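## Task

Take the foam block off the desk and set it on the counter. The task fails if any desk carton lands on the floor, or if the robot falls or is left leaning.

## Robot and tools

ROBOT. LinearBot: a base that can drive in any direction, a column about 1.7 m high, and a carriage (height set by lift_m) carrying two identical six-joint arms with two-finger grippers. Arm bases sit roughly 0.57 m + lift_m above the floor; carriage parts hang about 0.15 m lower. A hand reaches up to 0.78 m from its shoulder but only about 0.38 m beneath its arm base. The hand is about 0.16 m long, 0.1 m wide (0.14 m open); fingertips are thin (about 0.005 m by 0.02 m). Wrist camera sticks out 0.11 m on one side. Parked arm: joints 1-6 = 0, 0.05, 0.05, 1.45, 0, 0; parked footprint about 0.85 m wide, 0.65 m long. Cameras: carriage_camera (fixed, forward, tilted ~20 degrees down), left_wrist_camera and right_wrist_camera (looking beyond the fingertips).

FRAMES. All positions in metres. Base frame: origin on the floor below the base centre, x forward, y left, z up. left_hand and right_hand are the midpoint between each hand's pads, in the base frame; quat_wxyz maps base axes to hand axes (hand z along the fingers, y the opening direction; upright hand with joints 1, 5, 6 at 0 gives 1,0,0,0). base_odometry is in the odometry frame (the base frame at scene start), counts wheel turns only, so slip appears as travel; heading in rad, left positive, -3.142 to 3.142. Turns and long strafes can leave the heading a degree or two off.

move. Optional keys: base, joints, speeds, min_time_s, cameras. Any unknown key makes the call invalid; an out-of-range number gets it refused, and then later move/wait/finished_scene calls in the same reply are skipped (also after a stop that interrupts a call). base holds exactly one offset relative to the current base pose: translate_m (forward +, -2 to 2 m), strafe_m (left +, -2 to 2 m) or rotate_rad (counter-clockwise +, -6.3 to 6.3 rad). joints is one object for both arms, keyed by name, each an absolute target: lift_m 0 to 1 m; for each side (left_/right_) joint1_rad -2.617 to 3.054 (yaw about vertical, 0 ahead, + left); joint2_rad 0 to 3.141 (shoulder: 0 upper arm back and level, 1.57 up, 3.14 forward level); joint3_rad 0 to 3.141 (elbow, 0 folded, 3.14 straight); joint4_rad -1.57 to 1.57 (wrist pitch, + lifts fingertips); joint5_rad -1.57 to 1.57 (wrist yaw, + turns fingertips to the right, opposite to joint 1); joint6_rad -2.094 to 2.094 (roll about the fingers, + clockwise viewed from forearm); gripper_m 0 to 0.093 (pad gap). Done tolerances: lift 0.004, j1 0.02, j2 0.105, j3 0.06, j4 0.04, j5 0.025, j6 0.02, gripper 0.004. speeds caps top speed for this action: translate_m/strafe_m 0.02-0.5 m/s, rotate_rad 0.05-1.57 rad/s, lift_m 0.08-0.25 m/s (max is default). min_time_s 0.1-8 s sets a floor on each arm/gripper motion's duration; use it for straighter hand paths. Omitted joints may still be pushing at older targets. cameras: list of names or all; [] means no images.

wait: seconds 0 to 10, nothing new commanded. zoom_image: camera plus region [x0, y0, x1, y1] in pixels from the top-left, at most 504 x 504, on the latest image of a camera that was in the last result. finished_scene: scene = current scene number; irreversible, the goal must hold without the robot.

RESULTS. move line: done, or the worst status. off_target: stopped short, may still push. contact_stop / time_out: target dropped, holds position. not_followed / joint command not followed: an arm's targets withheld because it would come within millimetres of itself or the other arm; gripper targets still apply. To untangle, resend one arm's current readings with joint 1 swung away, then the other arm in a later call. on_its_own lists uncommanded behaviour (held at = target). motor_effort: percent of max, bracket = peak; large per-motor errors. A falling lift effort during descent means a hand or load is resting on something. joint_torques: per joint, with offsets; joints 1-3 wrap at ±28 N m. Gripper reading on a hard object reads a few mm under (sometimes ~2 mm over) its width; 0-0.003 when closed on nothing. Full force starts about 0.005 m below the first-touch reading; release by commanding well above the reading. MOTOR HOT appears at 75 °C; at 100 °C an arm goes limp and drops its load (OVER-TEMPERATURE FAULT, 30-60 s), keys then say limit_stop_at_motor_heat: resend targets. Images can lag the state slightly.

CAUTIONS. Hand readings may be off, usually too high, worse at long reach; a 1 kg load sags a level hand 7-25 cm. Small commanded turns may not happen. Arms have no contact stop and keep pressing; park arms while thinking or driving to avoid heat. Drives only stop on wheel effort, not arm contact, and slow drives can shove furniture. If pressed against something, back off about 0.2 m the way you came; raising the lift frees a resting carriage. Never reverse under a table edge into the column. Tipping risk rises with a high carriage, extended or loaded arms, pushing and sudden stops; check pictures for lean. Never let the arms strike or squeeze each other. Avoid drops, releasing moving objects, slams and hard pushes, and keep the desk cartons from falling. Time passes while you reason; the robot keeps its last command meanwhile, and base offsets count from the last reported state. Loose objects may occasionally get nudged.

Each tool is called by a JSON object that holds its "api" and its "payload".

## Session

{"api": "move", "payload": {}}

Scene clock: 0.00 s.
Joint torques (N m): no reading
base_odometry: x=+0.000 y=+0.000 heading=+0.000
base_status: not commanded
joint_positions: lift_m=+0.300 left_joint1_rad=-0.005 left_joint2_rad=+0.047 left_joint3_rad=+0.038 left_joint4_rad=+1.447 left_joint5_rad=-0.039 left_joint6_rad=-0.008 left_gripper_m=+0.09396 right_joint1_rad=+0.004 right_joint2_rad=+0.041 right_joint3_rad=+0.059 right_joint4_rad=+1.485 right_joint5_rad=-0.003 right_joint6_rad=+0.011 right_gripper_m=+0.09396
joint_status: not commanded
motor_effort: lift_m=+30 drive_wheels=-2
left_hand: x=+0.2672 y=+0.3155 z=+1.2819 quat_wxyz=(+0.998, -0.020, +0.066, -0.006) (m; base frame)
right_hand: x=+0.2494 y=-0.3084 z=+1.2885 quat_wxyz=(+0.999, -0.001, +0.034, +0.008) (m; base frame)
pictures: carriage_camera, left_wrist_camera, right_wrist_camera
Images, in order (width x height): carriage_camera 504x504, left_wrist_camera 504x504, right_wrist_camera 504x504.

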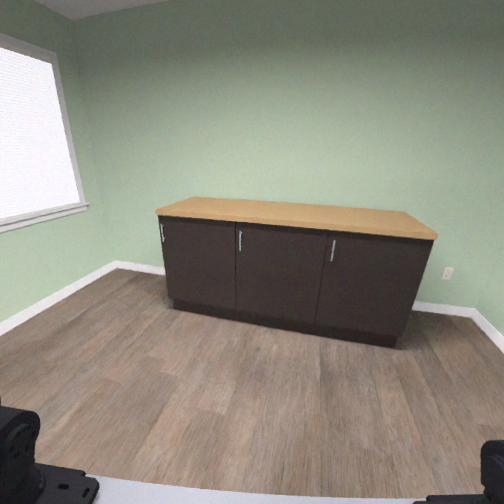

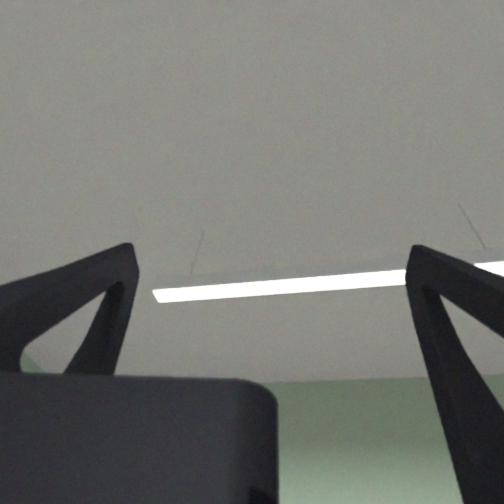

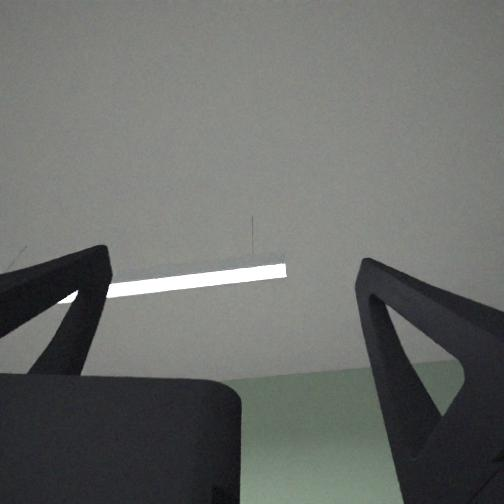

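{"api": "move", "payload": {"base": {"rotate_rad": 2.95}, "joints": {"lift_m": 0.9}, "cameras": ["carriage_camera"]}}

Scene clock: 7.97 s.
Joint torques (N m): left_arm=[0.7 4.22 6 -0.18 -0.1 -0.06] | right_arm=[-0.02 4.49 7.04 -0.27 0 -0.13]
move: done
base_odometry: x=+0.000 y=+0.000 heading=+2.950
base_status: done
joint_positions: lift_m=+0.900 left_joint1_rad=-0.005 left_joint2_rad=+0.047 left_joint3_rad=+0.038 left_joint4_rad=+1.445 left_joint5_rad=-0.039 left_joint6_rad=-0.008 left_gripper_m=+0.09398 right_joint1_rad=+0.004 right_joint2_rad=+0.041 right_joint3_rad=+0.059 right_joint4_rad=+1.485 right_joint5_rad=-0.003 right_joint6_rad=+0.011 right_gripper_m=+0.09398
joint_status: all done
motor_effort: lift_m=+31(37) drive_wheels=+7(19)
left_hand: x=+0.2677 y=+0.3156 z=+1.8817 quat_wxyz=(+0.998, -0.020, +0.067, -0.006) (m; base frame)
right_hand: x=+0.2496 y=-0.3084 z=+1.8884 quat_wxyz=(+0.999, -0.001, +0.034, +0.008) (m; base frame)
pictures: carriage_camera
Images, in order (width x height): carriage_camera 504x504.

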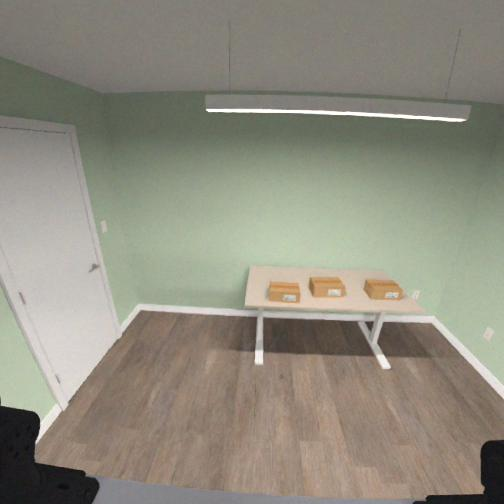

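{"api": "move", "payload": {"base": {"rotate_rad": -0.055}, "cameras": []}}

{"api": "move", "payload": {"base": {"strafe_m": -0.5}, "speeds": {"strafe_m": 0.4}, "cameras": []}}

{"api": "move", "payload": {"base": {"translate_m": 0.9}, "speeds": {"translate_m": 0.4}, "cameras": ["carriage_camera"]}}

{"api": "zoom_image", "payload": {"camera": "carriage_camera", "region": [60, 300, 440, 480]}}

Scene clock: 18.40 s.
Joint torques (N m): left_arm=[0.62 4.25 6.02 -0.18 -0.09 -0.05] | right_arm=[-0.06 4.51 7.04 -0.29 -0.02 -0.12]
move: done
base_odometry: x=+0.000 y=+0.000 heading=+2.895
base_status: done
joint_positions: lift_m=+0.900 left_joint1_rad=-0.005 left_joint2_rad=+0.047 left_joint3_rad=+0.038 left_joint4_rad=+1.445 left_joint5_rad=-0.039 left_joint6_rad=-0.008 left_gripper_m=+0.09398 right_joint1_rad=+0.004 right_joint2_rad=+0.041 right_joint3_rad=+0.059 right_joint4_rad=+1.485 right_joint5_rad=-0.003 right_joint6_rad=+0.011 right_gripper_m=+0.09398
joint_status: not commanded
motor_effort: lift_m=+31(31) drive_wheels=-7(7)
left_hand: x=+0.2677 y=+0.3156 z=+1.8817 quat_wxyz=(+0.998, -0.020, +0.067, -0.006) (m; base frame)
right_hand: x=+0.2496 y=-0.3084 z=+1.8884 quat_wxyz=(+0.999, -0.001, +0.034, +0.008) (m; base frame)
pictures: none
No camera images: "cameras" was empty.

Scene clock: 21.53 s.
Joint torques (N m): left_arm=[0.43 4.25 6 -0.19 -0.09 -0.05] | right_arm=[-0.06 4.49 6.97 -0.29 0 -0.13]
move: done
base_odometry: x=+0.121 y=+0.485 heading=+2.896
base_status: done
joint_positions: lift_m=+0.900 left_joint1_rad=-0.005 left_joint2_rad=+0.047 left_joint3_rad=+0.038 left_joint4_rad=+1.445 left_joint5_rad=-0.039 left_joint6_rad=-0.008 left_gripper_m=+0.09398 right_joint1_rad=+0.005 right_joint2_rad=+0.041 right_joint3_rad=+0.059 right_joint4_rad=+1.485 right_joint5_rad=-0.003 right_joint6_rad=+0.011 right_gripper_m=+0.09398
joint_status: not commanded
motor_effort: lift_m=+31(31) drive_wheels=-10(21)
left_hand: x=+0.2677 y=+0.3156 z=+1.8817 quat_wxyz=(+0.998, -0.020, +0.067, -0.005) (m; base frame)
right_hand: x=+0.2496 y=-0.3084 z=+1.8884 quat_wxyz=(+0.999, -0.001, +0.034, +0.008) (m; base frame)
pictures: none
No camera images: "cameras" was empty.

Scene clock: 25.80 s.
Joint torques (N m): left_arm=[0.57 4.25 6.05 -0.23 -0.09 -0.04] | right_arm=[-0.02 4.49 6.99 -0.29 0.01 -0.12]
move: done
base_odometry: x=-0.751 y=+0.705 heading=+2.896
base_status: done
joint_positions: lift_m=+0.900 left_joint1_rad=-0.005 left_joint2_rad=+0.047 left_joint3_rad=+0.038 left_joint4_rad=+1.447 left_joint5_rad=-0.039 left_joint6_rad=-0.008 left_gripper_m=+0.09398 right_joint1_rad=+0.005 right_joint2_rad=+0.041 right_joint3_rad=+0.059 right_joint4_rad=+1.485 right_joint5_rad=-0.003 right_joint6_rad=+0.011 right_gripper_m=+0.09398
joint_status: not commanded
motor_effort: lift_m=+31(31) drive_wheels=-5(14)
left_hand: x=+0.2672 y=+0.3156 z=+1.8818 quat_wxyz=(+0.998, -0.020, +0.066, -0.005) (m; base frame)
right_hand: x=+0.2496 y=-0.3084 z=+1.8884 quat_wxyz=(+0.999, -0.001, +0.034, +0.008) (m; base frame)
pictures: carriage_camera
Images, in order (width x height): carriage_camera 504x504.

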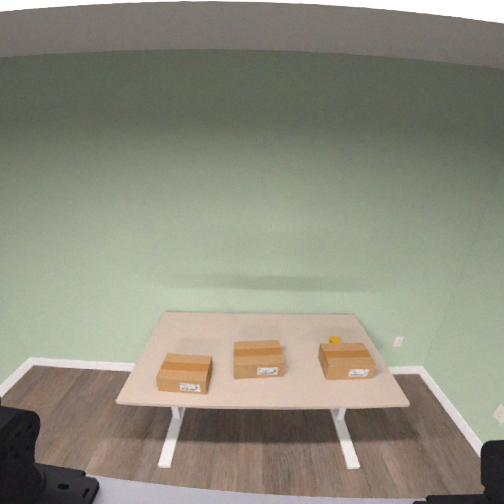

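Scaled by 1.326 from the camera's 504x504 image, which has a finer 720x720 frame.

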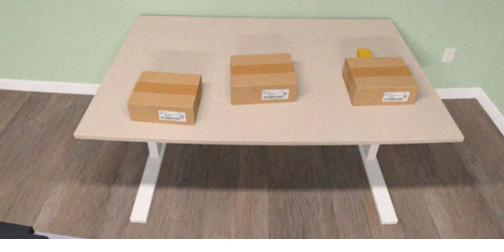

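{"api": "move", "payload": {"base": {"strafe_m": -0.18}, "speeds": {"strafe_m": 0.3}, "joints": {"right_joint1_rad": 0, "right_joint2_rad": 3.036, "right_joint3_rad": 2.265, "right_joint4_rad": -0.8, "right_joint5_rad": 0, "right_joint6_rad": 0}, "min_time_s": 2, "cameras": []}}

{"api": "move", "payload": {"base": {"translate_m": 0.52}, "speeds": {"translate_m": 0.25}, "joints": {"lift_m": 0.66}, "cameras": ["carriage_camera", "right_wrist_camera"]}}

Scene clock: 49.97 s.
Joint torques (N m): left_arm=[0.68 4.23 5.97 -0.21 -0.1 -0.05] | right_arm=[-0.14 -15.09 8.42 0.12 0.03 -0.24]
move: done
base_odometry: x=-0.708 y=+0.880 heading=+2.896
base_status: done
joint_positions: lift_m=+0.900 left_joint1_rad=-0.005 left_joint2_rad=+0.047 left_joint3_rad=+0.038 left_joint4_rad=+1.446 left_joint5_rad=-0.039 left_joint6_rad=-0.008 left_gripper_m=+0.09398 right_joint1_rad=+0.001 right_joint2_rad=+3.038 right_joint3_rad=+2.244 right_joint4_rad=-0.780 right_joint5_rad=-0.002 right_joint6_rad=+0.011 right_gripper_m=+0.09398
joint_status: all done
motor_effort: lift_m=+31(31) drive_wheels=-5(14)
left_hand: x=+0.2673 y=+0.3156 z=+1.8818 quat_wxyz=(+0.998, -0.020, +0.067, -0.005) (m; base frame)
right_hand: x=+0.7293 y=-0.3081 z=+1.2168 quat_wxyz=(-0.001, +0.005, +1.000, +0.001) (m; base frame)
pictures: none
No camera images: "cameras" was empty.

Scene clock: 53.47 s.
Joint torques (N m): left_arm=[0.55 4.36 6.06 -0.2 -0.08 -0.05] | right_arm=[-0.13 -15.61 7.79 0.23 0.03 -0.22]
move: done
base_odometry: x=-1.212 y=+1.007 heading=+2.895
base_status: done
joint_positions: lift_m=+0.660 left_joint1_rad=-0.005 left_joint2_rad=+0.047 left_joint3_rad=+0.038 left_joint4_rad=+1.447 left_joint5_rad=-0.039 left_joint6_rad=-0.008 left_gripper_m=+0.09398 right_joint1_rad=+0.001 right_joint2_rad=+3.043 right_joint3_rad=+2.250 right_joint4_rad=-0.791 right_joint5_rad=-0.002 right_joint6_rad=+0.011 right_gripper_m=+0.09398
joint_status: all done
motor_effort: lift_m=+27(28) drive_wheels=-8(13)
left_hand: x=+0.2672 y=+0.3156 z=+1.6421 quat_wxyz=(+0.998, -0.020, +0.066, -0.005) (m; base frame)
right_hand: x=+0.7267 y=-0.3081 z=+0.9757 quat_wxyz=(-0.007, +0.005, +1.000, +0.001) (m; base frame)
pictures: carriage_camera, right_wrist_camera
Images, in order (width x height): carriage_camera 504x504, right_wrist_camera 504x504.

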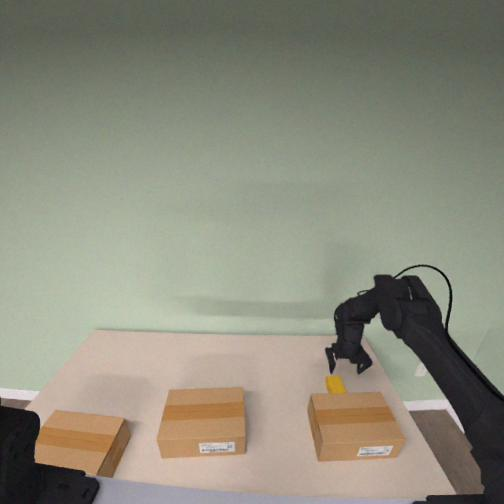

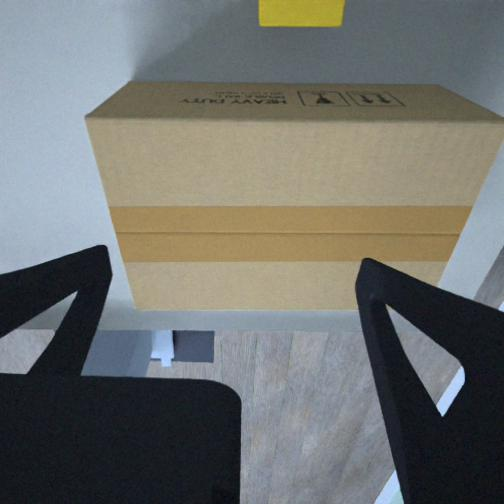

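{"api": "move", "payload": {"base": {"strafe_m": -0.04}, "speeds": {"strafe_m": 0.15}, "cameras": []}}

{"api": "move", "payload": {"base": {"translate_m": 0.083}, "speeds": {"translate_m": 0.15}, "cameras": []}}

{"api": "move", "payload": {"joints": {"lift_m": 0.54}, "cameras": ["carriage_camera", "right_wrist_camera"]}}

Scene clock: 68.27 s.
Joint torques (N m): left_arm=[0.62 4.29 5.98 -0.23 -0.08 -0.05] | right_arm=[0.24 -15.64 7.77 0.24 0.03 -0.22]
move: done
base_odometry: x=-1.203 y=+1.046 heading=+2.896
base_status: done
joint_positions: lift_m=+0.660 left_joint1_rad=-0.005 left_joint2_rad=+0.047 left_joint3_rad=+0.038 left_joint4_rad=+1.446 left_joint5_rad=-0.039 left_joint6_rad=-0.008 left_gripper_m=+0.09398 right_joint1_rad=-0.004 right_joint2_rad=+3.043 right_joint3_rad=+2.250 right_joint4_rad=-0.791 right_joint5_rad=-0.002 right_joint6_rad=+0.011 right_gripper_m=+0.09398
joint_status: not commanded
motor_effort: lift_m=+27(28) drive_wheels=+2(11)
left_hand: x=+0.2673 y=+0.3156 z=+1.6421 quat_wxyz=(+0.998, -0.020, +0.067, -0.005) (m; base frame)
right_hand: x=+0.7267 y=-0.3105 z=+0.9757 quat_wxyz=(-0.007, +0.007, +1.000, +0.001) (m; base frame)
pictures: none
No camera images: "cameras" was empty.

Scene clock: 69.80 s.
Joint torques (N m): left_arm=[0.57 4.25 5.98 -0.21 -0.08 -0.04] | right_arm=[0.25 -15.57 7.71 0.23 0.03 -0.22]
move: done
base_odometry: x=-1.283 y=+1.066 heading=+2.895
base_status: done
joint_positions: lift_m=+0.660 left_joint1_rad=-0.005 left_joint2_rad=+0.047 left_joint3_rad=+0.038 left_joint4_rad=+1.446 left_joint5_rad=-0.039 left_joint6_rad=-0.008 left_gripper_m=+0.09398 right_joint1_rad=-0.004 right_joint2_rad=+3.043 right_joint3_rad=+2.250 right_joint4_rad=-0.792 right_joint5_rad=-0.002 right_joint6_rad=+0.011 right_gripper_m=+0.09398
joint_status: not commanded
motor_effort: lift_m=+27(28) drive_wheels=+5(17)
left_hand: x=+0.2673 y=+0.3156 z=+1.6421 quat_wxyz=(+0.998, -0.020, +0.067, -0.005) (m; base frame)
right_hand: x=+0.7265 y=-0.3105 z=+0.9757 quat_wxyz=(-0.007, +0.007, +1.000, +0.001) (m; base frame)
pictures: none
No camera images: "cameras" was empty.

Scene clock: 70.80 s.
Joint torques (N m): left_arm=[0.59 4.18 6.01 -0.24 -0.09 -0.05] | right_arm=[0.25 -15.87 7.46 0.25 0.04 -0.22]
move: done
base_odometry: x=-1.283 y=+1.066 heading=+2.895
base_status: not commanded
joint_positions: lift_m=+0.540 left_joint1_rad=-0.005 left_joint2_rad=+0.047 left_joint3_rad=+0.038 left_joint4_rad=+1.446 left_joint5_rad=-0.039 left_joint6_rad=-0.008 left_gripper_m=+0.09398 right_joint1_rad=-0.004 right_joint2_rad=+3.045 right_joint3_rad=+2.253 right_joint4_rad=-0.792 right_joint5_rad=-0.002 right_joint6_rad=+0.011 right_gripper_m=+0.09398
joint_status: all done
motor_effort: lift_m=+28(28) drive_wheels=-8(8)
left_hand: x=+0.2674 y=+0.3156 z=+1.5220 quat_wxyz=(+0.998, -0.020, +0.067, -0.005) (m; base frame)
right_hand: x=+0.7269 y=-0.3105 z=+0.8554 quat_wxyz=(-0.007, +0.007, +1.000, +0.001) (m; base frame)
pictures: carriage_camera, right_wrist_camera
Images, in order (width x height): carriage_camera 504x504, right_wrist_camera 504x504.

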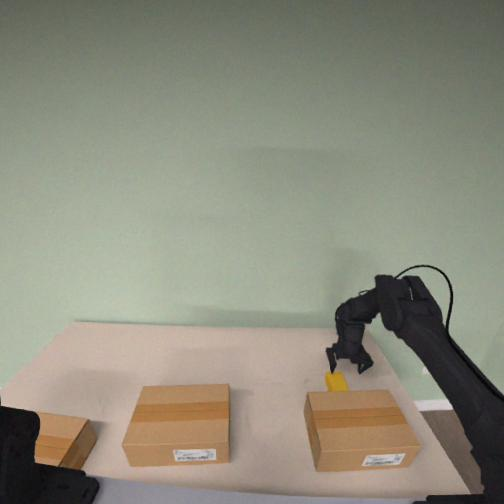

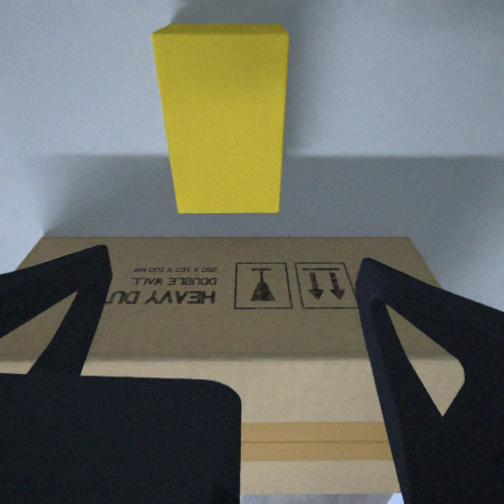

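{"api": "move", "payload": {"base": {"translate_m": 0.015}, "speeds": {"translate_m": 0.06}, "cameras": []}}

{"api": "move", "payload": {"base": {"strafe_m": 0.008}, "speeds": {"strafe_m": 0.05}, "joints": {"lift_m": 0.455}, "cameras": ["carriage_camera", "right_wrist_camera"]}}

Scene clock: 87.63 s.
Joint torques (N m): left_arm=[0.55 4.19 6.01 -0.2 -0.08 -0.06] | right_arm=[0.24 -15.83 7.41 0.25 0.02 -0.23]
move: done
base_odometry: x=-1.298 y=+1.070 heading=+2.894
base_status: done
joint_positions: lift_m=+0.540 left_joint1_rad=-0.005 left_joint2_rad=+0.047 left_joint3_rad=+0.038 left_joint4_rad=+1.446 left_joint5_rad=-0.039 left_joint6_rad=-0.008 left_gripper_m=+0.09398 right_joint1_rad=-0.004 right_joint2_rad=+3.045 right_joint3_rad=+2.253 right_joint4_rad=-0.794 right_joint5_rad=-0.002 right_joint6_rad=+0.011 right_gripper_m=+0.09398
joint_status: not commanded
motor_effort: lift_m=+28(28) drive_wheels=-8(14)
left_hand: x=+0.2673 y=+0.3156 z=+1.5220 quat_wxyz=(+0.998, -0.020, +0.067, -0.005) (m; base frame)
right_hand: x=+0.7266 y=-0.3105 z=+0.8554 quat_wxyz=(-0.008, +0.007, +1.000, +0.001) (m; base frame)
pictures: none
No camera images: "cameras" was empty.

Scene clock: 88.50 s.
Joint torques (N m): left_arm=[0.62 4.16 6.09 -0.21 -0.1 -0.04] | right_arm=[-0.05 -15.8 7.23 0.27 0.03 -0.23]
move: done
base_odometry: x=-1.300 y=+1.063 heading=+2.893
base_status: done
joint_positions: lift_m=+0.455 left_joint1_rad=-0.005 left_joint2_rad=+0.047 left_joint3_rad=+0.038 left_joint4_rad=+1.446 left_joint5_rad=-0.039 left_joint6_rad=-0.008 left_gripper_m=+0.09398 right_joint1_rad=+0.000 right_joint2_rad=+3.045 right_joint3_rad=+2.255 right_joint4_rad=-0.794 right_joint5_rad=-0.001 right_joint6_rad=+0.011 right_gripper_m=+0.09398
joint_status: all done
motor_effort: lift_m=+28(30) drive_wheels=+4(8)
left_hand: x=+0.2673 y=+0.3155 z=+1.4370 quat_wxyz=(+0.998, -0.020, +0.067, -0.005) (m; base frame)
right_hand: x=+0.7274 y=-0.3088 z=+0.7709 quat_wxyz=(-0.007, +0.006, +1.000, +0.001) (m; base frame)
pictures: carriage_camera, right_wrist_camera
Images, in order (width x height): carriage_camera 504x504, right_wrist_camera 504x504.

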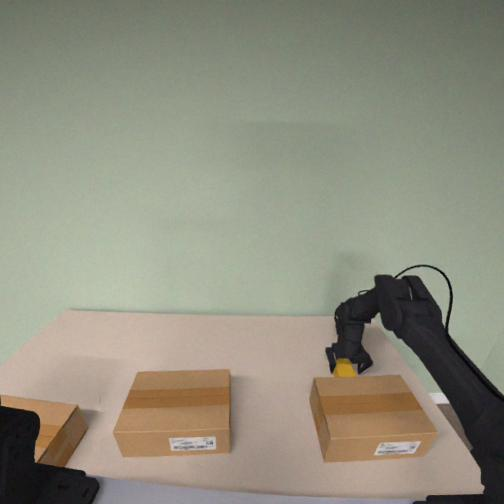

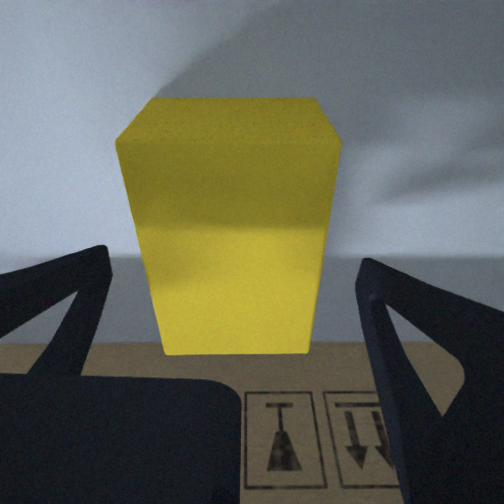

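{"api": "move", "payload": {"joints": {"lift_m": 0.427}, "speeds": {"lift_m": 0.1}, "cameras": []}}

{"api": "move", "payload": {"joints": {"right_gripper_m": 0.056}, "min_time_s": 1.2, "cameras": ["right_wrist_camera"]}}

Scene clock: 100.87 s.
Joint torques (N m): left_arm=[0.49 4.4 5.85 -0.21 -0.09 -0.03] | right_arm=[0.01 -15.92 7.15 0.28 0.04 -0.23]
move: done
base_odometry: x=-1.300 y=+1.063 heading=+2.893
base_status: not commanded
joint_positions: lift_m=+0.427 left_joint1_rad=-0.005 left_joint2_rad=+0.047 left_joint3_rad=+0.038 left_joint4_rad=+1.446 left_joint5_rad=-0.039 left_joint6_rad=-0.008 left_gripper_m=+0.09398 right_joint1_rad=-0.001 right_joint2_rad=+3.046 right_joint3_rad=+2.256 right_joint4_rad=-0.796 right_joint5_rad=-0.002 right_joint6_rad=+0.011 right_gripper_m=+0.09398
joint_status: all done
motor_effort: lift_m=+27(28) drive_wheels=+4(10)
left_hand: x=+0.2674 y=+0.3155 z=+1.4091 quat_wxyz=(+0.998, -0.020, +0.067, -0.005) (m; base frame)
right_hand: x=+0.7268 y=-0.3088 z=+0.7428 quat_wxyz=(-0.008, +0.006, +1.000, +0.001) (m; base frame)
pictures: none
No camera images: "cameras" was empty.

Scene clock: 102.37 s.
Joint torques (N m): left_arm=[0.59 4.23 6.05 -0.22 -0.09 -0.04] | right_arm=[-0.01 -15.88 7.17 0.28 0.02 -0.22]
move: done
base_odometry: x=-1.300 y=+1.063 heading=+2.893
base_status: not commanded
joint_positions: lift_m=+0.427 left_joint1_rad=-0.005 left_joint2_rad=+0.047 left_joint3_rad=+0.038 left_joint4_rad=+1.446 left_joint5_rad=-0.039 left_joint6_rad=-0.008 left_gripper_m=+0.09398 right_joint1_rad=-0.001 right_joint2_rad=+3.046 right_joint3_rad=+2.256 right_joint4_rad=-0.796 right_joint5_rad=-0.002 right_joint6_rad=+0.011 right_gripper_m=+0.05738
joint_status: all done
motor_effort: lift_m=+27(28) drive_wheels=+3(8)
left_hand: x=+0.2674 y=+0.3155 z=+1.4091 quat_wxyz=(+0.998, -0.020, +0.067, -0.005) (m; base frame)
right_hand: x=+0.7268 y=-0.3088 z=+0.7428 quat_wxyz=(-0.008, +0.006, +1.000, +0.001) (m; base frame)
pictures: right_wrist_camera
Images, in order (width x height): right_wrist_camera 504x504.

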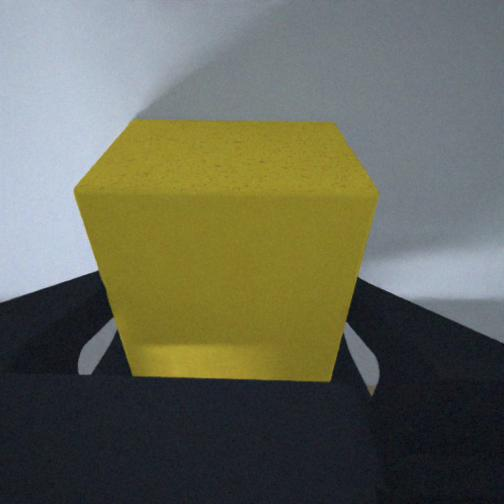

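{"api": "move", "payload": {"joints": {"right_gripper_m": 0.052}, "min_time_s": 0.6, "cameras": []}}

{"api": "move", "payload": {"joints": {"lift_m": 0.62}, "speeds": {"lift_m": 0.15}, "cameras": ["carriage_camera", "right_wrist_camera"]}}

Scene clock: 107.17 s.
Joint torques (N m): left_arm=[0.57 4.19 6 -0.22 -0.1 -0.04] | right_arm=[-0.02 -15.87 7.15 0.28 0.04 -0.22]
move: off_target
base_odometry: x=-1.300 y=+1.063 heading=+2.893
base_status: not commanded
joint_positions: lift_m=+0.427 left_joint1_rad=-0.005 left_joint2_rad=+0.047 left_joint3_rad=+0.038 left_joint4_rad=+1.446 left_joint5_rad=-0.039 left_joint6_rad=-0.008 left_gripper_m=+0.09398 right_joint1_rad=-0.001 right_joint2_rad=+3.046 right_joint3_rad=+2.256 right_joint4_rad=-0.796 right_joint5_rad=-0.002 right_joint6_rad=+0.011 right_gripper_m=+0.05735
joint_status: right_gripper_m off_target (ended at +0.05735, target +0.05200)
motor_effort: lift_m=+27(27) drive_wheels=+3(7)
left_hand: x=+0.2674 y=+0.3155 z=+1.4091 quat_wxyz=(+0.998, -0.020, +0.067, -0.005) (m; base frame)
right_hand: x=+0.7268 y=-0.3088 z=+0.7428 quat_wxyz=(-0.008, +0.006, +1.000, +0.001) (m; base frame)
pictures: none
No camera images: "cameras" was empty.

Scene clock: 108.90 s.
Joint torques (N m): left_arm=[0.65 4.23 5.98 -0.21 -0.09 -0.05] | right_arm=[-0.01 -16.1 7.16 0.29 0.04 -0.22]
move: done
base_odometry: x=-1.300 y=+1.063 heading=+2.893
base_status: not commanded
joint_positions: lift_m=+0.620 left_joint1_rad=-0.005 left_joint2_rad=+0.047 left_joint3_rad=+0.038 left_joint4_rad=+1.446 left_joint5_rad=-0.039 left_joint6_rad=-0.008 left_gripper_m=+0.09398 right_joint1_rad=-0.001 right_joint2_rad=+3.048 right_joint3_rad=+2.256 right_joint4_rad=-0.797 right_joint5_rad=-0.002 right_joint6_rad=+0.011 right_gripper_m=+0.05734
joint_status: all done
motor_effort: lift_m=+31(38) drive_wheels=+5(8)
left_hand: x=+0.2674 y=+0.3155 z=+1.6018 quat_wxyz=(+0.998, -0.020, +0.067, -0.005) (m; base frame)
right_hand: x=+0.7258 y=-0.3088 z=+0.9344 quat_wxyz=(-0.009, +0.006, +1.000, +0.001) (m; base frame)
pictures: carriage_camera, right_wrist_camera
Images, in order (width x height): carriage_camera 504x504, right_wrist_camera 504x504.

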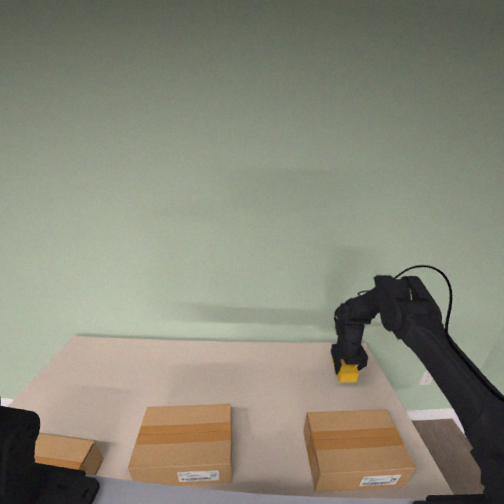

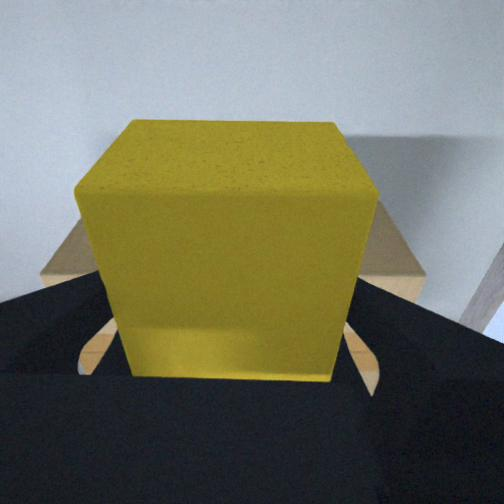

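{"api": "move", "payload": {"base": {"translate_m": -0.7}, "speeds": {"translate_m": 0.35}, "joints": {"lift_m": 0.72}, "cameras": []}}

{"api": "move", "payload": {"base": {"rotate_rad": -3.14}, "speeds": {"rotate_rad": 1.0}, "cameras": ["carriage_camera"]}}

{"api": "move", "payload": {"base": {"translate_m": 1.4}, "speeds": {"translate_m": 0.4}, "cameras": ["carriage_camera", "right_wrist_camera"]}}

Scene clock: 134.20 s.
Joint torques (N m): left_arm=[0.54 4.15 5.98 -0.19 -0.09 -0.05] | right_arm=[-0.01 -16.13 6.98 0.28 0.04 -0.22]
move: done
base_odometry: x=-0.621 y=+0.891 heading=+2.894
base_status: done
joint_positions: lift_m=+0.720 left_joint1_rad=-0.005 left_joint2_rad=+0.047 left_joint3_rad=+0.038 left_joint4_rad=+1.445 left_joint5_rad=-0.039 left_joint6_rad=-0.008 left_gripper_m=+0.09398 right_joint1_rad=-0.001 right_joint2_rad=+3.049 right_joint3_rad=+2.257 right_joint4_rad=-0.797 right_joint5_rad=-0.002 right_joint6_rad=+0.011 right_gripper_m=+0.05734
joint_status: all done
motor_effort: lift_m=+31(38) drive_wheels=-4(16)
left_hand: x=+0.2676 y=+0.3155 z=+1.7017 quat_wxyz=(+0.998, -0.020, +0.067, -0.005) (m; base frame)
right_hand: x=+0.7260 y=-0.3088 z=+1.0344 quat_wxyz=(-0.009, +0.006, +1.000, +0.001) (m; base frame)
pictures: none
No camera images: "cameras" was empty.

Scene clock: 138.90 s.
Joint torques (N m): left_arm=[0.44 4.22 5.98 -0.21 -0.09 -0.05] | right_arm=[0.68 -16.13 7.04 0.29 0.04 -0.22]
move: done
base_odometry: x=-0.621 y=+0.891 heading=-0.246
base_status: done
joint_positions: lift_m=+0.720 left_joint1_rad=-0.005 left_joint2_rad=+0.047 left_joint3_rad=+0.038 left_joint4_rad=+1.445 left_joint5_rad=-0.039 left_joint6_rad=-0.008 left_gripper_m=+0.09400 right_joint1_rad=-0.008 right_joint2_rad=+3.049 right_joint3_rad=+2.257 right_joint4_rad=-0.797 right_joint5_rad=-0.002 right_joint6_rad=+0.011 right_gripper_m=+0.05734
joint_status: not commanded
motor_effort: lift_m=+31(31) drive_wheels=+7(17)
left_hand: x=+0.2676 y=+0.3156 z=+1.7017 quat_wxyz=(+0.998, -0.020, +0.067, -0.005) (m; base frame)
right_hand: x=+0.7260 y=-0.3124 z=+1.0344 quat_wxyz=(-0.009, +0.009, +1.000, +0.001) (m; base frame)
pictures: carriage_camera
Images, in order (width x height): carriage_camera 504x504.

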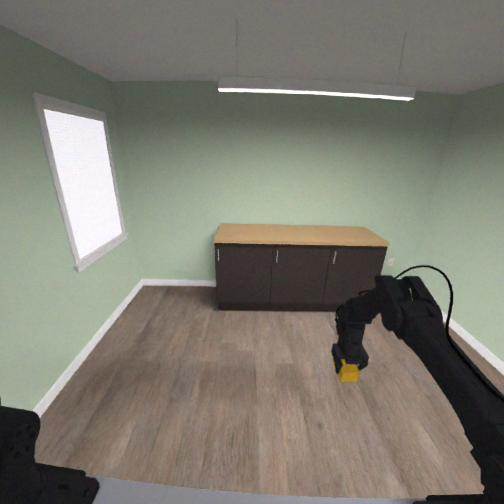

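Scene clock: 144.40 s.
Joint torques (N m): left_arm=[0.55 4.23 6.05 -0.21 -0.08 -0.04] | right_arm=[0.53 -16.18 7.08 0.27 0.04 -0.22]
move: done
base_odometry: x=+0.736 y=+0.547 heading=-0.247
base_status: done
joint_positions: lift_m=+0.720 left_joint1_rad=-0.005 left_joint2_rad=+0.047 left_joint3_rad=+0.038 left_joint4_rad=+1.446 left_joint5_rad=-0.039 left_joint6_rad=-0.008 left_gripper_m=+0.09400 right_joint1_rad=-0.007 right_joint2_rad=+3.049 right_joint3_rad=+2.257 right_joint4_rad=-0.797 right_joint5_rad=-0.002 right_joint6_rad=+0.011 right_gripper_m=+0.05734
joint_status: not commanded
motor_effort: lift_m=+31(31) drive_wheels=-11(25)
left_hand: x=+0.2673 y=+0.3156 z=+1.7018 quat_wxyz=(+0.998, -0.020, +0.067, -0.005) (m; base frame)
right_hand: x=+0.7260 y=-0.3120 z=+1.0344 quat_wxyz=(-0.009, +0.009, +1.000, +0.001) (m; base frame)
pictures: carriage_camera, right_wrist_camera
Images, in order (width x height): carriage_camera 504x504, right_wrist_camera 504x504.

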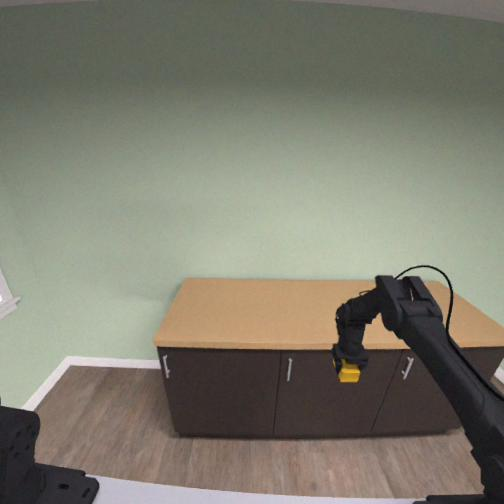

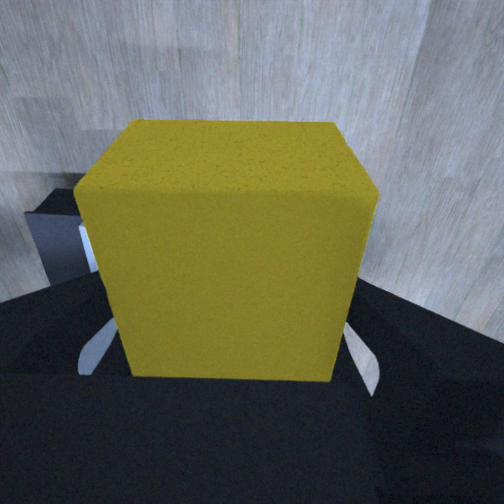

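{"api": "move", "payload": {"base": {"translate_m": 0.38}, "speeds": {"translate_m": 0.25}, "cameras": ["carriage_camera"]}}

{"api": "move", "payload": {"joints": {"lift_m": 0.635}, "speeds": {"lift_m": 0.12}, "cameras": ["carriage_camera", "right_wrist_camera"]}}

Scene clock: 158.27 s.
Joint torques (N m): left_arm=[0.54 4.19 5.97 -0.26 -0.09 -0.04] | right_arm=[0.59 -16.14 6.99 0.31 0.03 -0.23]
move: done
base_odometry: x=+1.104 y=+0.454 heading=-0.248
base_status: done
joint_positions: lift_m=+0.720 left_joint1_rad=-0.005 left_joint2_rad=+0.047 left_joint3_rad=+0.038 left_joint4_rad=+1.447 left_joint5_rad=-0.039 left_joint6_rad=-0.008 left_gripper_m=+0.09400 right_joint1_rad=-0.007 right_joint2_rad=+3.049 right_joint3_rad=+2.257 right_joint4_rad=-0.799 right_joint5_rad=-0.002 right_joint6_rad=+0.011 right_gripper_m=+0.05734
joint_status: not commanded
motor_effort: lift_m=+31(31) drive_wheels=-11(17)
left_hand: x=+0.2671 y=+0.3156 z=+1.7018 quat_wxyz=(+0.998, -0.020, +0.066, -0.005) (m; base frame)
right_hand: x=+0.7257 y=-0.3120 z=+1.0344 quat_wxyz=(-0.010, +0.009, +1.000, +0.001) (m; base frame)
pictures: carriage_camera
Images, in order (width x height): carriage_camera 504x504.

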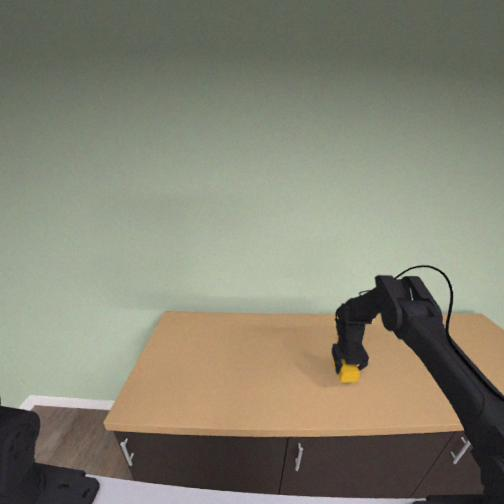

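Scene clock: 159.37 s.
Joint torques (N m): left_arm=[0.5 4.22 6.02 -0.24 -0.09 -0.05] | right_arm=[0.55 -16.17 7.05 0.3 0.04 -0.23]
move: done
base_odometry: x=+1.104 y=+0.454 heading=-0.248
base_status: not commanded
joint_positions: lift_m=+0.635 left_joint1_rad=-0.005 left_joint2_rad=+0.047 left_joint3_rad=+0.038 left_joint4_rad=+1.447 left_joint5_rad=-0.039 left_joint6_rad=-0.008 left_gripper_m=+0.09400 right_joint1_rad=-0.007 right_joint2_rad=+3.049 right_joint3_rad=+2.258 right_joint4_rad=-0.799 right_joint5_rad=-0.002 right_joint6_rad=+0.011 right_gripper_m=+0.05734
joint_status: all done
motor_effort: lift_m=+28(29) drive_wheels=-10(12)
left_hand: x=+0.2671 y=+0.3156 z=+1.6170 quat_wxyz=(+0.998, -0.020, +0.066, -0.005) (m; base frame)
right_hand: x=+0.7257 y=-0.3120 z=+0.9495 quat_wxyz=(-0.010, +0.009, +1.000, +0.001) (m; base frame)
pictures: carriage_camera, right_wrist_camera
Images, in order (width x height): carriage_camera 504x504, right_wrist_camera 504x504.

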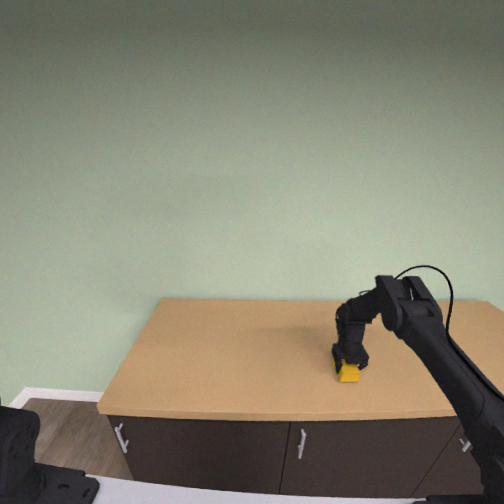

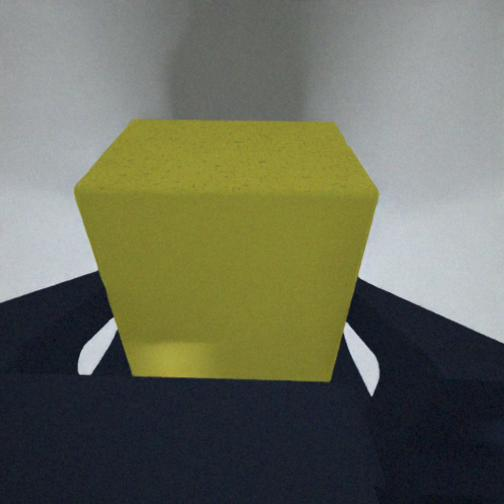

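{"api": "move", "payload": {"joints": {"lift_m": 0.621}, "speeds": {"lift_m": 0.08}, "cameras": []}}

{"api": "move", "payload": {"joints": {"lift_m": 0.615}, "speeds": {"lift_m": 0.08}, "cameras": ["right_wrist_camera"]}}

Scene clock: 163.10 s.
Joint torques (N m): left_arm=[0.49 4.26 6.02 -0.21 -0.08 -0.05] | right_arm=[0.57 -16.18 6.95 0.31 0.04 -0.21]
move: done
base_odometry: x=+1.104 y=+0.454 heading=-0.248
base_status: not commanded
joint_positions: lift_m=+0.621 left_joint1_rad=-0.005 left_joint2_rad=+0.047 left_joint3_rad=+0.038 left_joint4_rad=+1.447 left_joint5_rad=-0.039 left_joint6_rad=-0.008 left_gripper_m=+0.09400 right_joint1_rad=-0.007 right_joint2_rad=+3.049 right_joint3_rad=+2.258 right_joint4_rad=-0.799 right_joint5_rad=-0.002 right_joint6_rad=+0.011 right_gripper_m=+0.05734
joint_status: all done
motor_effort: lift_m=+28(28) drive_wheels=-11(11)
left_hand: x=+0.2671 y=+0.3156 z=+1.6031 quat_wxyz=(+0.998, -0.020, +0.066, -0.005) (m; base frame)
right_hand: x=+0.7257 y=-0.3120 z=+0.9355 quat_wxyz=(-0.010, +0.009, +1.000, +0.001) (m; base frame)
pictures: none
No camera images: "cameras" was empty.

Scene clock: 163.53 s.
Joint torques (N m): left_arm=[0.55 4.25 5.98 -0.21 -0.08 -0.03] | right_arm=[0.58 -15.97 6.74 0.32 0.05 -0.23]
move: done
base_odometry: x=+1.104 y=+0.454 heading=-0.248
base_status: not commanded
joint_positions: lift_m=+0.615 left_joint1_rad=-0.005 left_joint2_rad=+0.047 left_joint3_rad=+0.038 left_joint4_rad=+1.447 left_joint5_rad=-0.039 left_joint6_rad=-0.008 left_gripper_m=+0.09400 right_joint1_rad=-0.007 right_joint2_rad=+3.046 right_joint3_rad=+2.261 right_joint4_rad=-0.800 right_joint5_rad=-0.002 right_joint6_rad=+0.011 right_gripper_m=+0.05734
joint_status: all done
motor_effort: lift_m=+26(27) drive_wheels=-9(12)
left_hand: x=+0.2671 y=+0.3156 z=+1.5972 quat_wxyz=(+0.998, -0.020, +0.066, -0.005) (m; base frame)
right_hand: x=+0.7275 y=-0.3120 z=+0.9317 quat_wxyz=(-0.008, +0.009, +1.000, +0.001) (m; base frame)
pictures: right_wrist_camera
Images, in order (width x height): right_wrist_camera 504x504.

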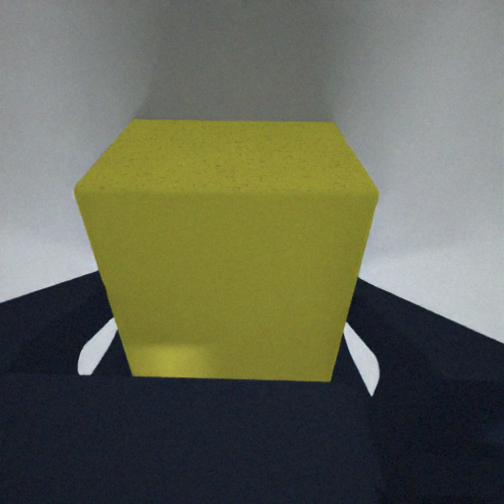

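{"api": "move", "payload": {"joints": {"lift_m": 0.612}, "speeds": {"lift_m": 0.08}, "cameras": []}}

{"api": "move", "payload": {"joints": {"right_gripper_m": 0.092}, "min_time_s": 1.2, "cameras": ["right_wrist_camera"]}}

{"api": "move", "payload": {"joints": {"lift_m": 0.72}, "speeds": {"lift_m": 0.15}, "cameras": ["carriage_camera", "right_wrist_camera"]}}

Scene clock: 168.90 s.
Joint torques (N m): left_arm=[0.55 4.21 6.02 -0.24 -0.07 -0.05] | right_arm=[0.53 -15.45 6.75 0.41 0.04 -0.23]
move: done
base_odometry: x=+1.104 y=+0.454 heading=-0.248
base_status: not commanded
joint_positions: lift_m=+0.612 left_joint1_rad=-0.005 left_joint2_rad=+0.047 left_joint3_rad=+0.038 left_joint4_rad=+1.447 left_joint5_rad=-0.039 left_joint6_rad=-0.008 left_gripper_m=+0.09400 right_joint1_rad=-0.007 right_joint2_rad=+3.041 right_joint3_rad=+2.261 right_joint4_rad=-0.808 right_joint5_rad=-0.002 right_joint6_rad=+0.011 right_gripper_m=+0.05734
joint_status: all done
motor_effort: lift_m=+25(27) drive_wheels=-9(10)
left_hand: x=+0.2671 y=+0.3156 z=+1.5943 quat_wxyz=(+0.998, -0.020, +0.066, -0.005) (m; base frame)
right_hand: x=+0.7273 y=-0.3120 z=+0.9313 quat_wxyz=(-0.009, +0.009, +1.000, +0.001) (m; base frame)
pictures: none
No camera images: "cameras" was empty.

Scene clock: 170.40 s.
Joint torques (N m): left_arm=[0.57 4.21 6.05 -0.23 -0.09 -0.04] | right_arm=[0.61 -15.42 6.75 0.41 0.04 -0.22]
move: done
base_odometry: x=+1.104 y=+0.454 heading=-0.248
base_status: not commanded
joint_positions: lift_m=+0.612 left_joint1_rad=-0.005 left_joint2_rad=+0.047 left_joint3_rad=+0.038 left_joint4_rad=+1.447 left_joint5_rad=-0.039 left_joint6_rad=-0.008 left_gripper_m=+0.09400 right_joint1_rad=-0.007 right_joint2_rad=+3.041 right_joint3_rad=+2.261 right_joint4_rad=-0.808 right_joint5_rad=-0.002 right_joint6_rad=+0.011 right_gripper_m=+0.09193
joint_status: all done
motor_effort: lift_m=+25(25) drive_wheels=-10(12)
left_hand: x=+0.2671 y=+0.3156 z=+1.5943 quat_wxyz=(+0.998, -0.020, +0.066, -0.005) (m; base frame)
right_hand: x=+0.7275 y=-0.3121 z=+0.9313 quat_wxyz=(-0.009, +0.009, +1.000, +0.001) (m; base frame)
pictures: right_wrist_camera
Images, in order (width x height): right_wrist_camera 504x504.

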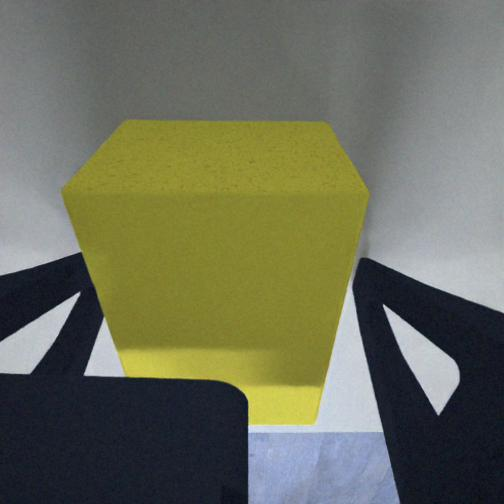

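Scene clock: 171.57 s.
Joint torques (N m): left_arm=[0.59 4.25 6.19 -0.22 -0.08 -0.04] | right_arm=[0.61 -15.98 6.71 0.35 0.04 -0.22]
move: done
base_odometry: x=+1.104 y=+0.454 heading=-0.248
base_status: not commanded
joint_positions: lift_m=+0.720 left_joint1_rad=-0.005 left_joint2_rad=+0.047 left_joint3_rad=+0.038 left_joint4_rad=+1.447 left_joint5_rad=-0.039 left_joint6_rad=-0.008 left_gripper_m=+0.09400 right_joint1_rad=-0.007 right_joint2_rad=+3.047 right_joint3_rad=+2.261 right_joint4_rad=-0.805 right_joint5_rad=-0.002 right_joint6_rad=+0.011 right_gripper_m=+0.09194
joint_status: all done
motor_effort: lift_m=+31(38) drive_wheels=-11(12)
left_hand: x=+0.2671 y=+0.3156 z=+1.7018 quat_wxyz=(+0.998, -0.020, +0.066, -0.005) (m; base frame)
right_hand: x=+0.7260 y=-0.3121 z=+1.0361 quat_wxyz=(-0.010, +0.009, +1.000, +0.001) (m; base frame)
pictures: carriage_camera, right_wrist_camera
Images, in order (width x height): carriage_camera 504x504, right_wrist_camera 504x504.

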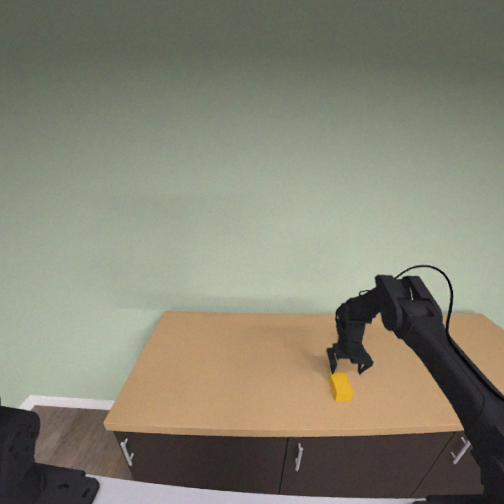

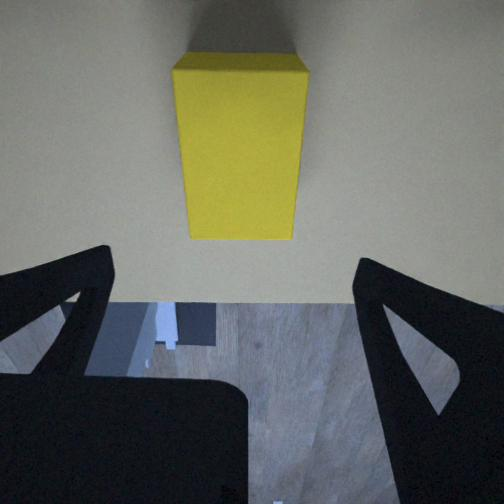

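{"api": "finished_scene", "payload": {"scene": 2}}

The scene is finished: the task was done.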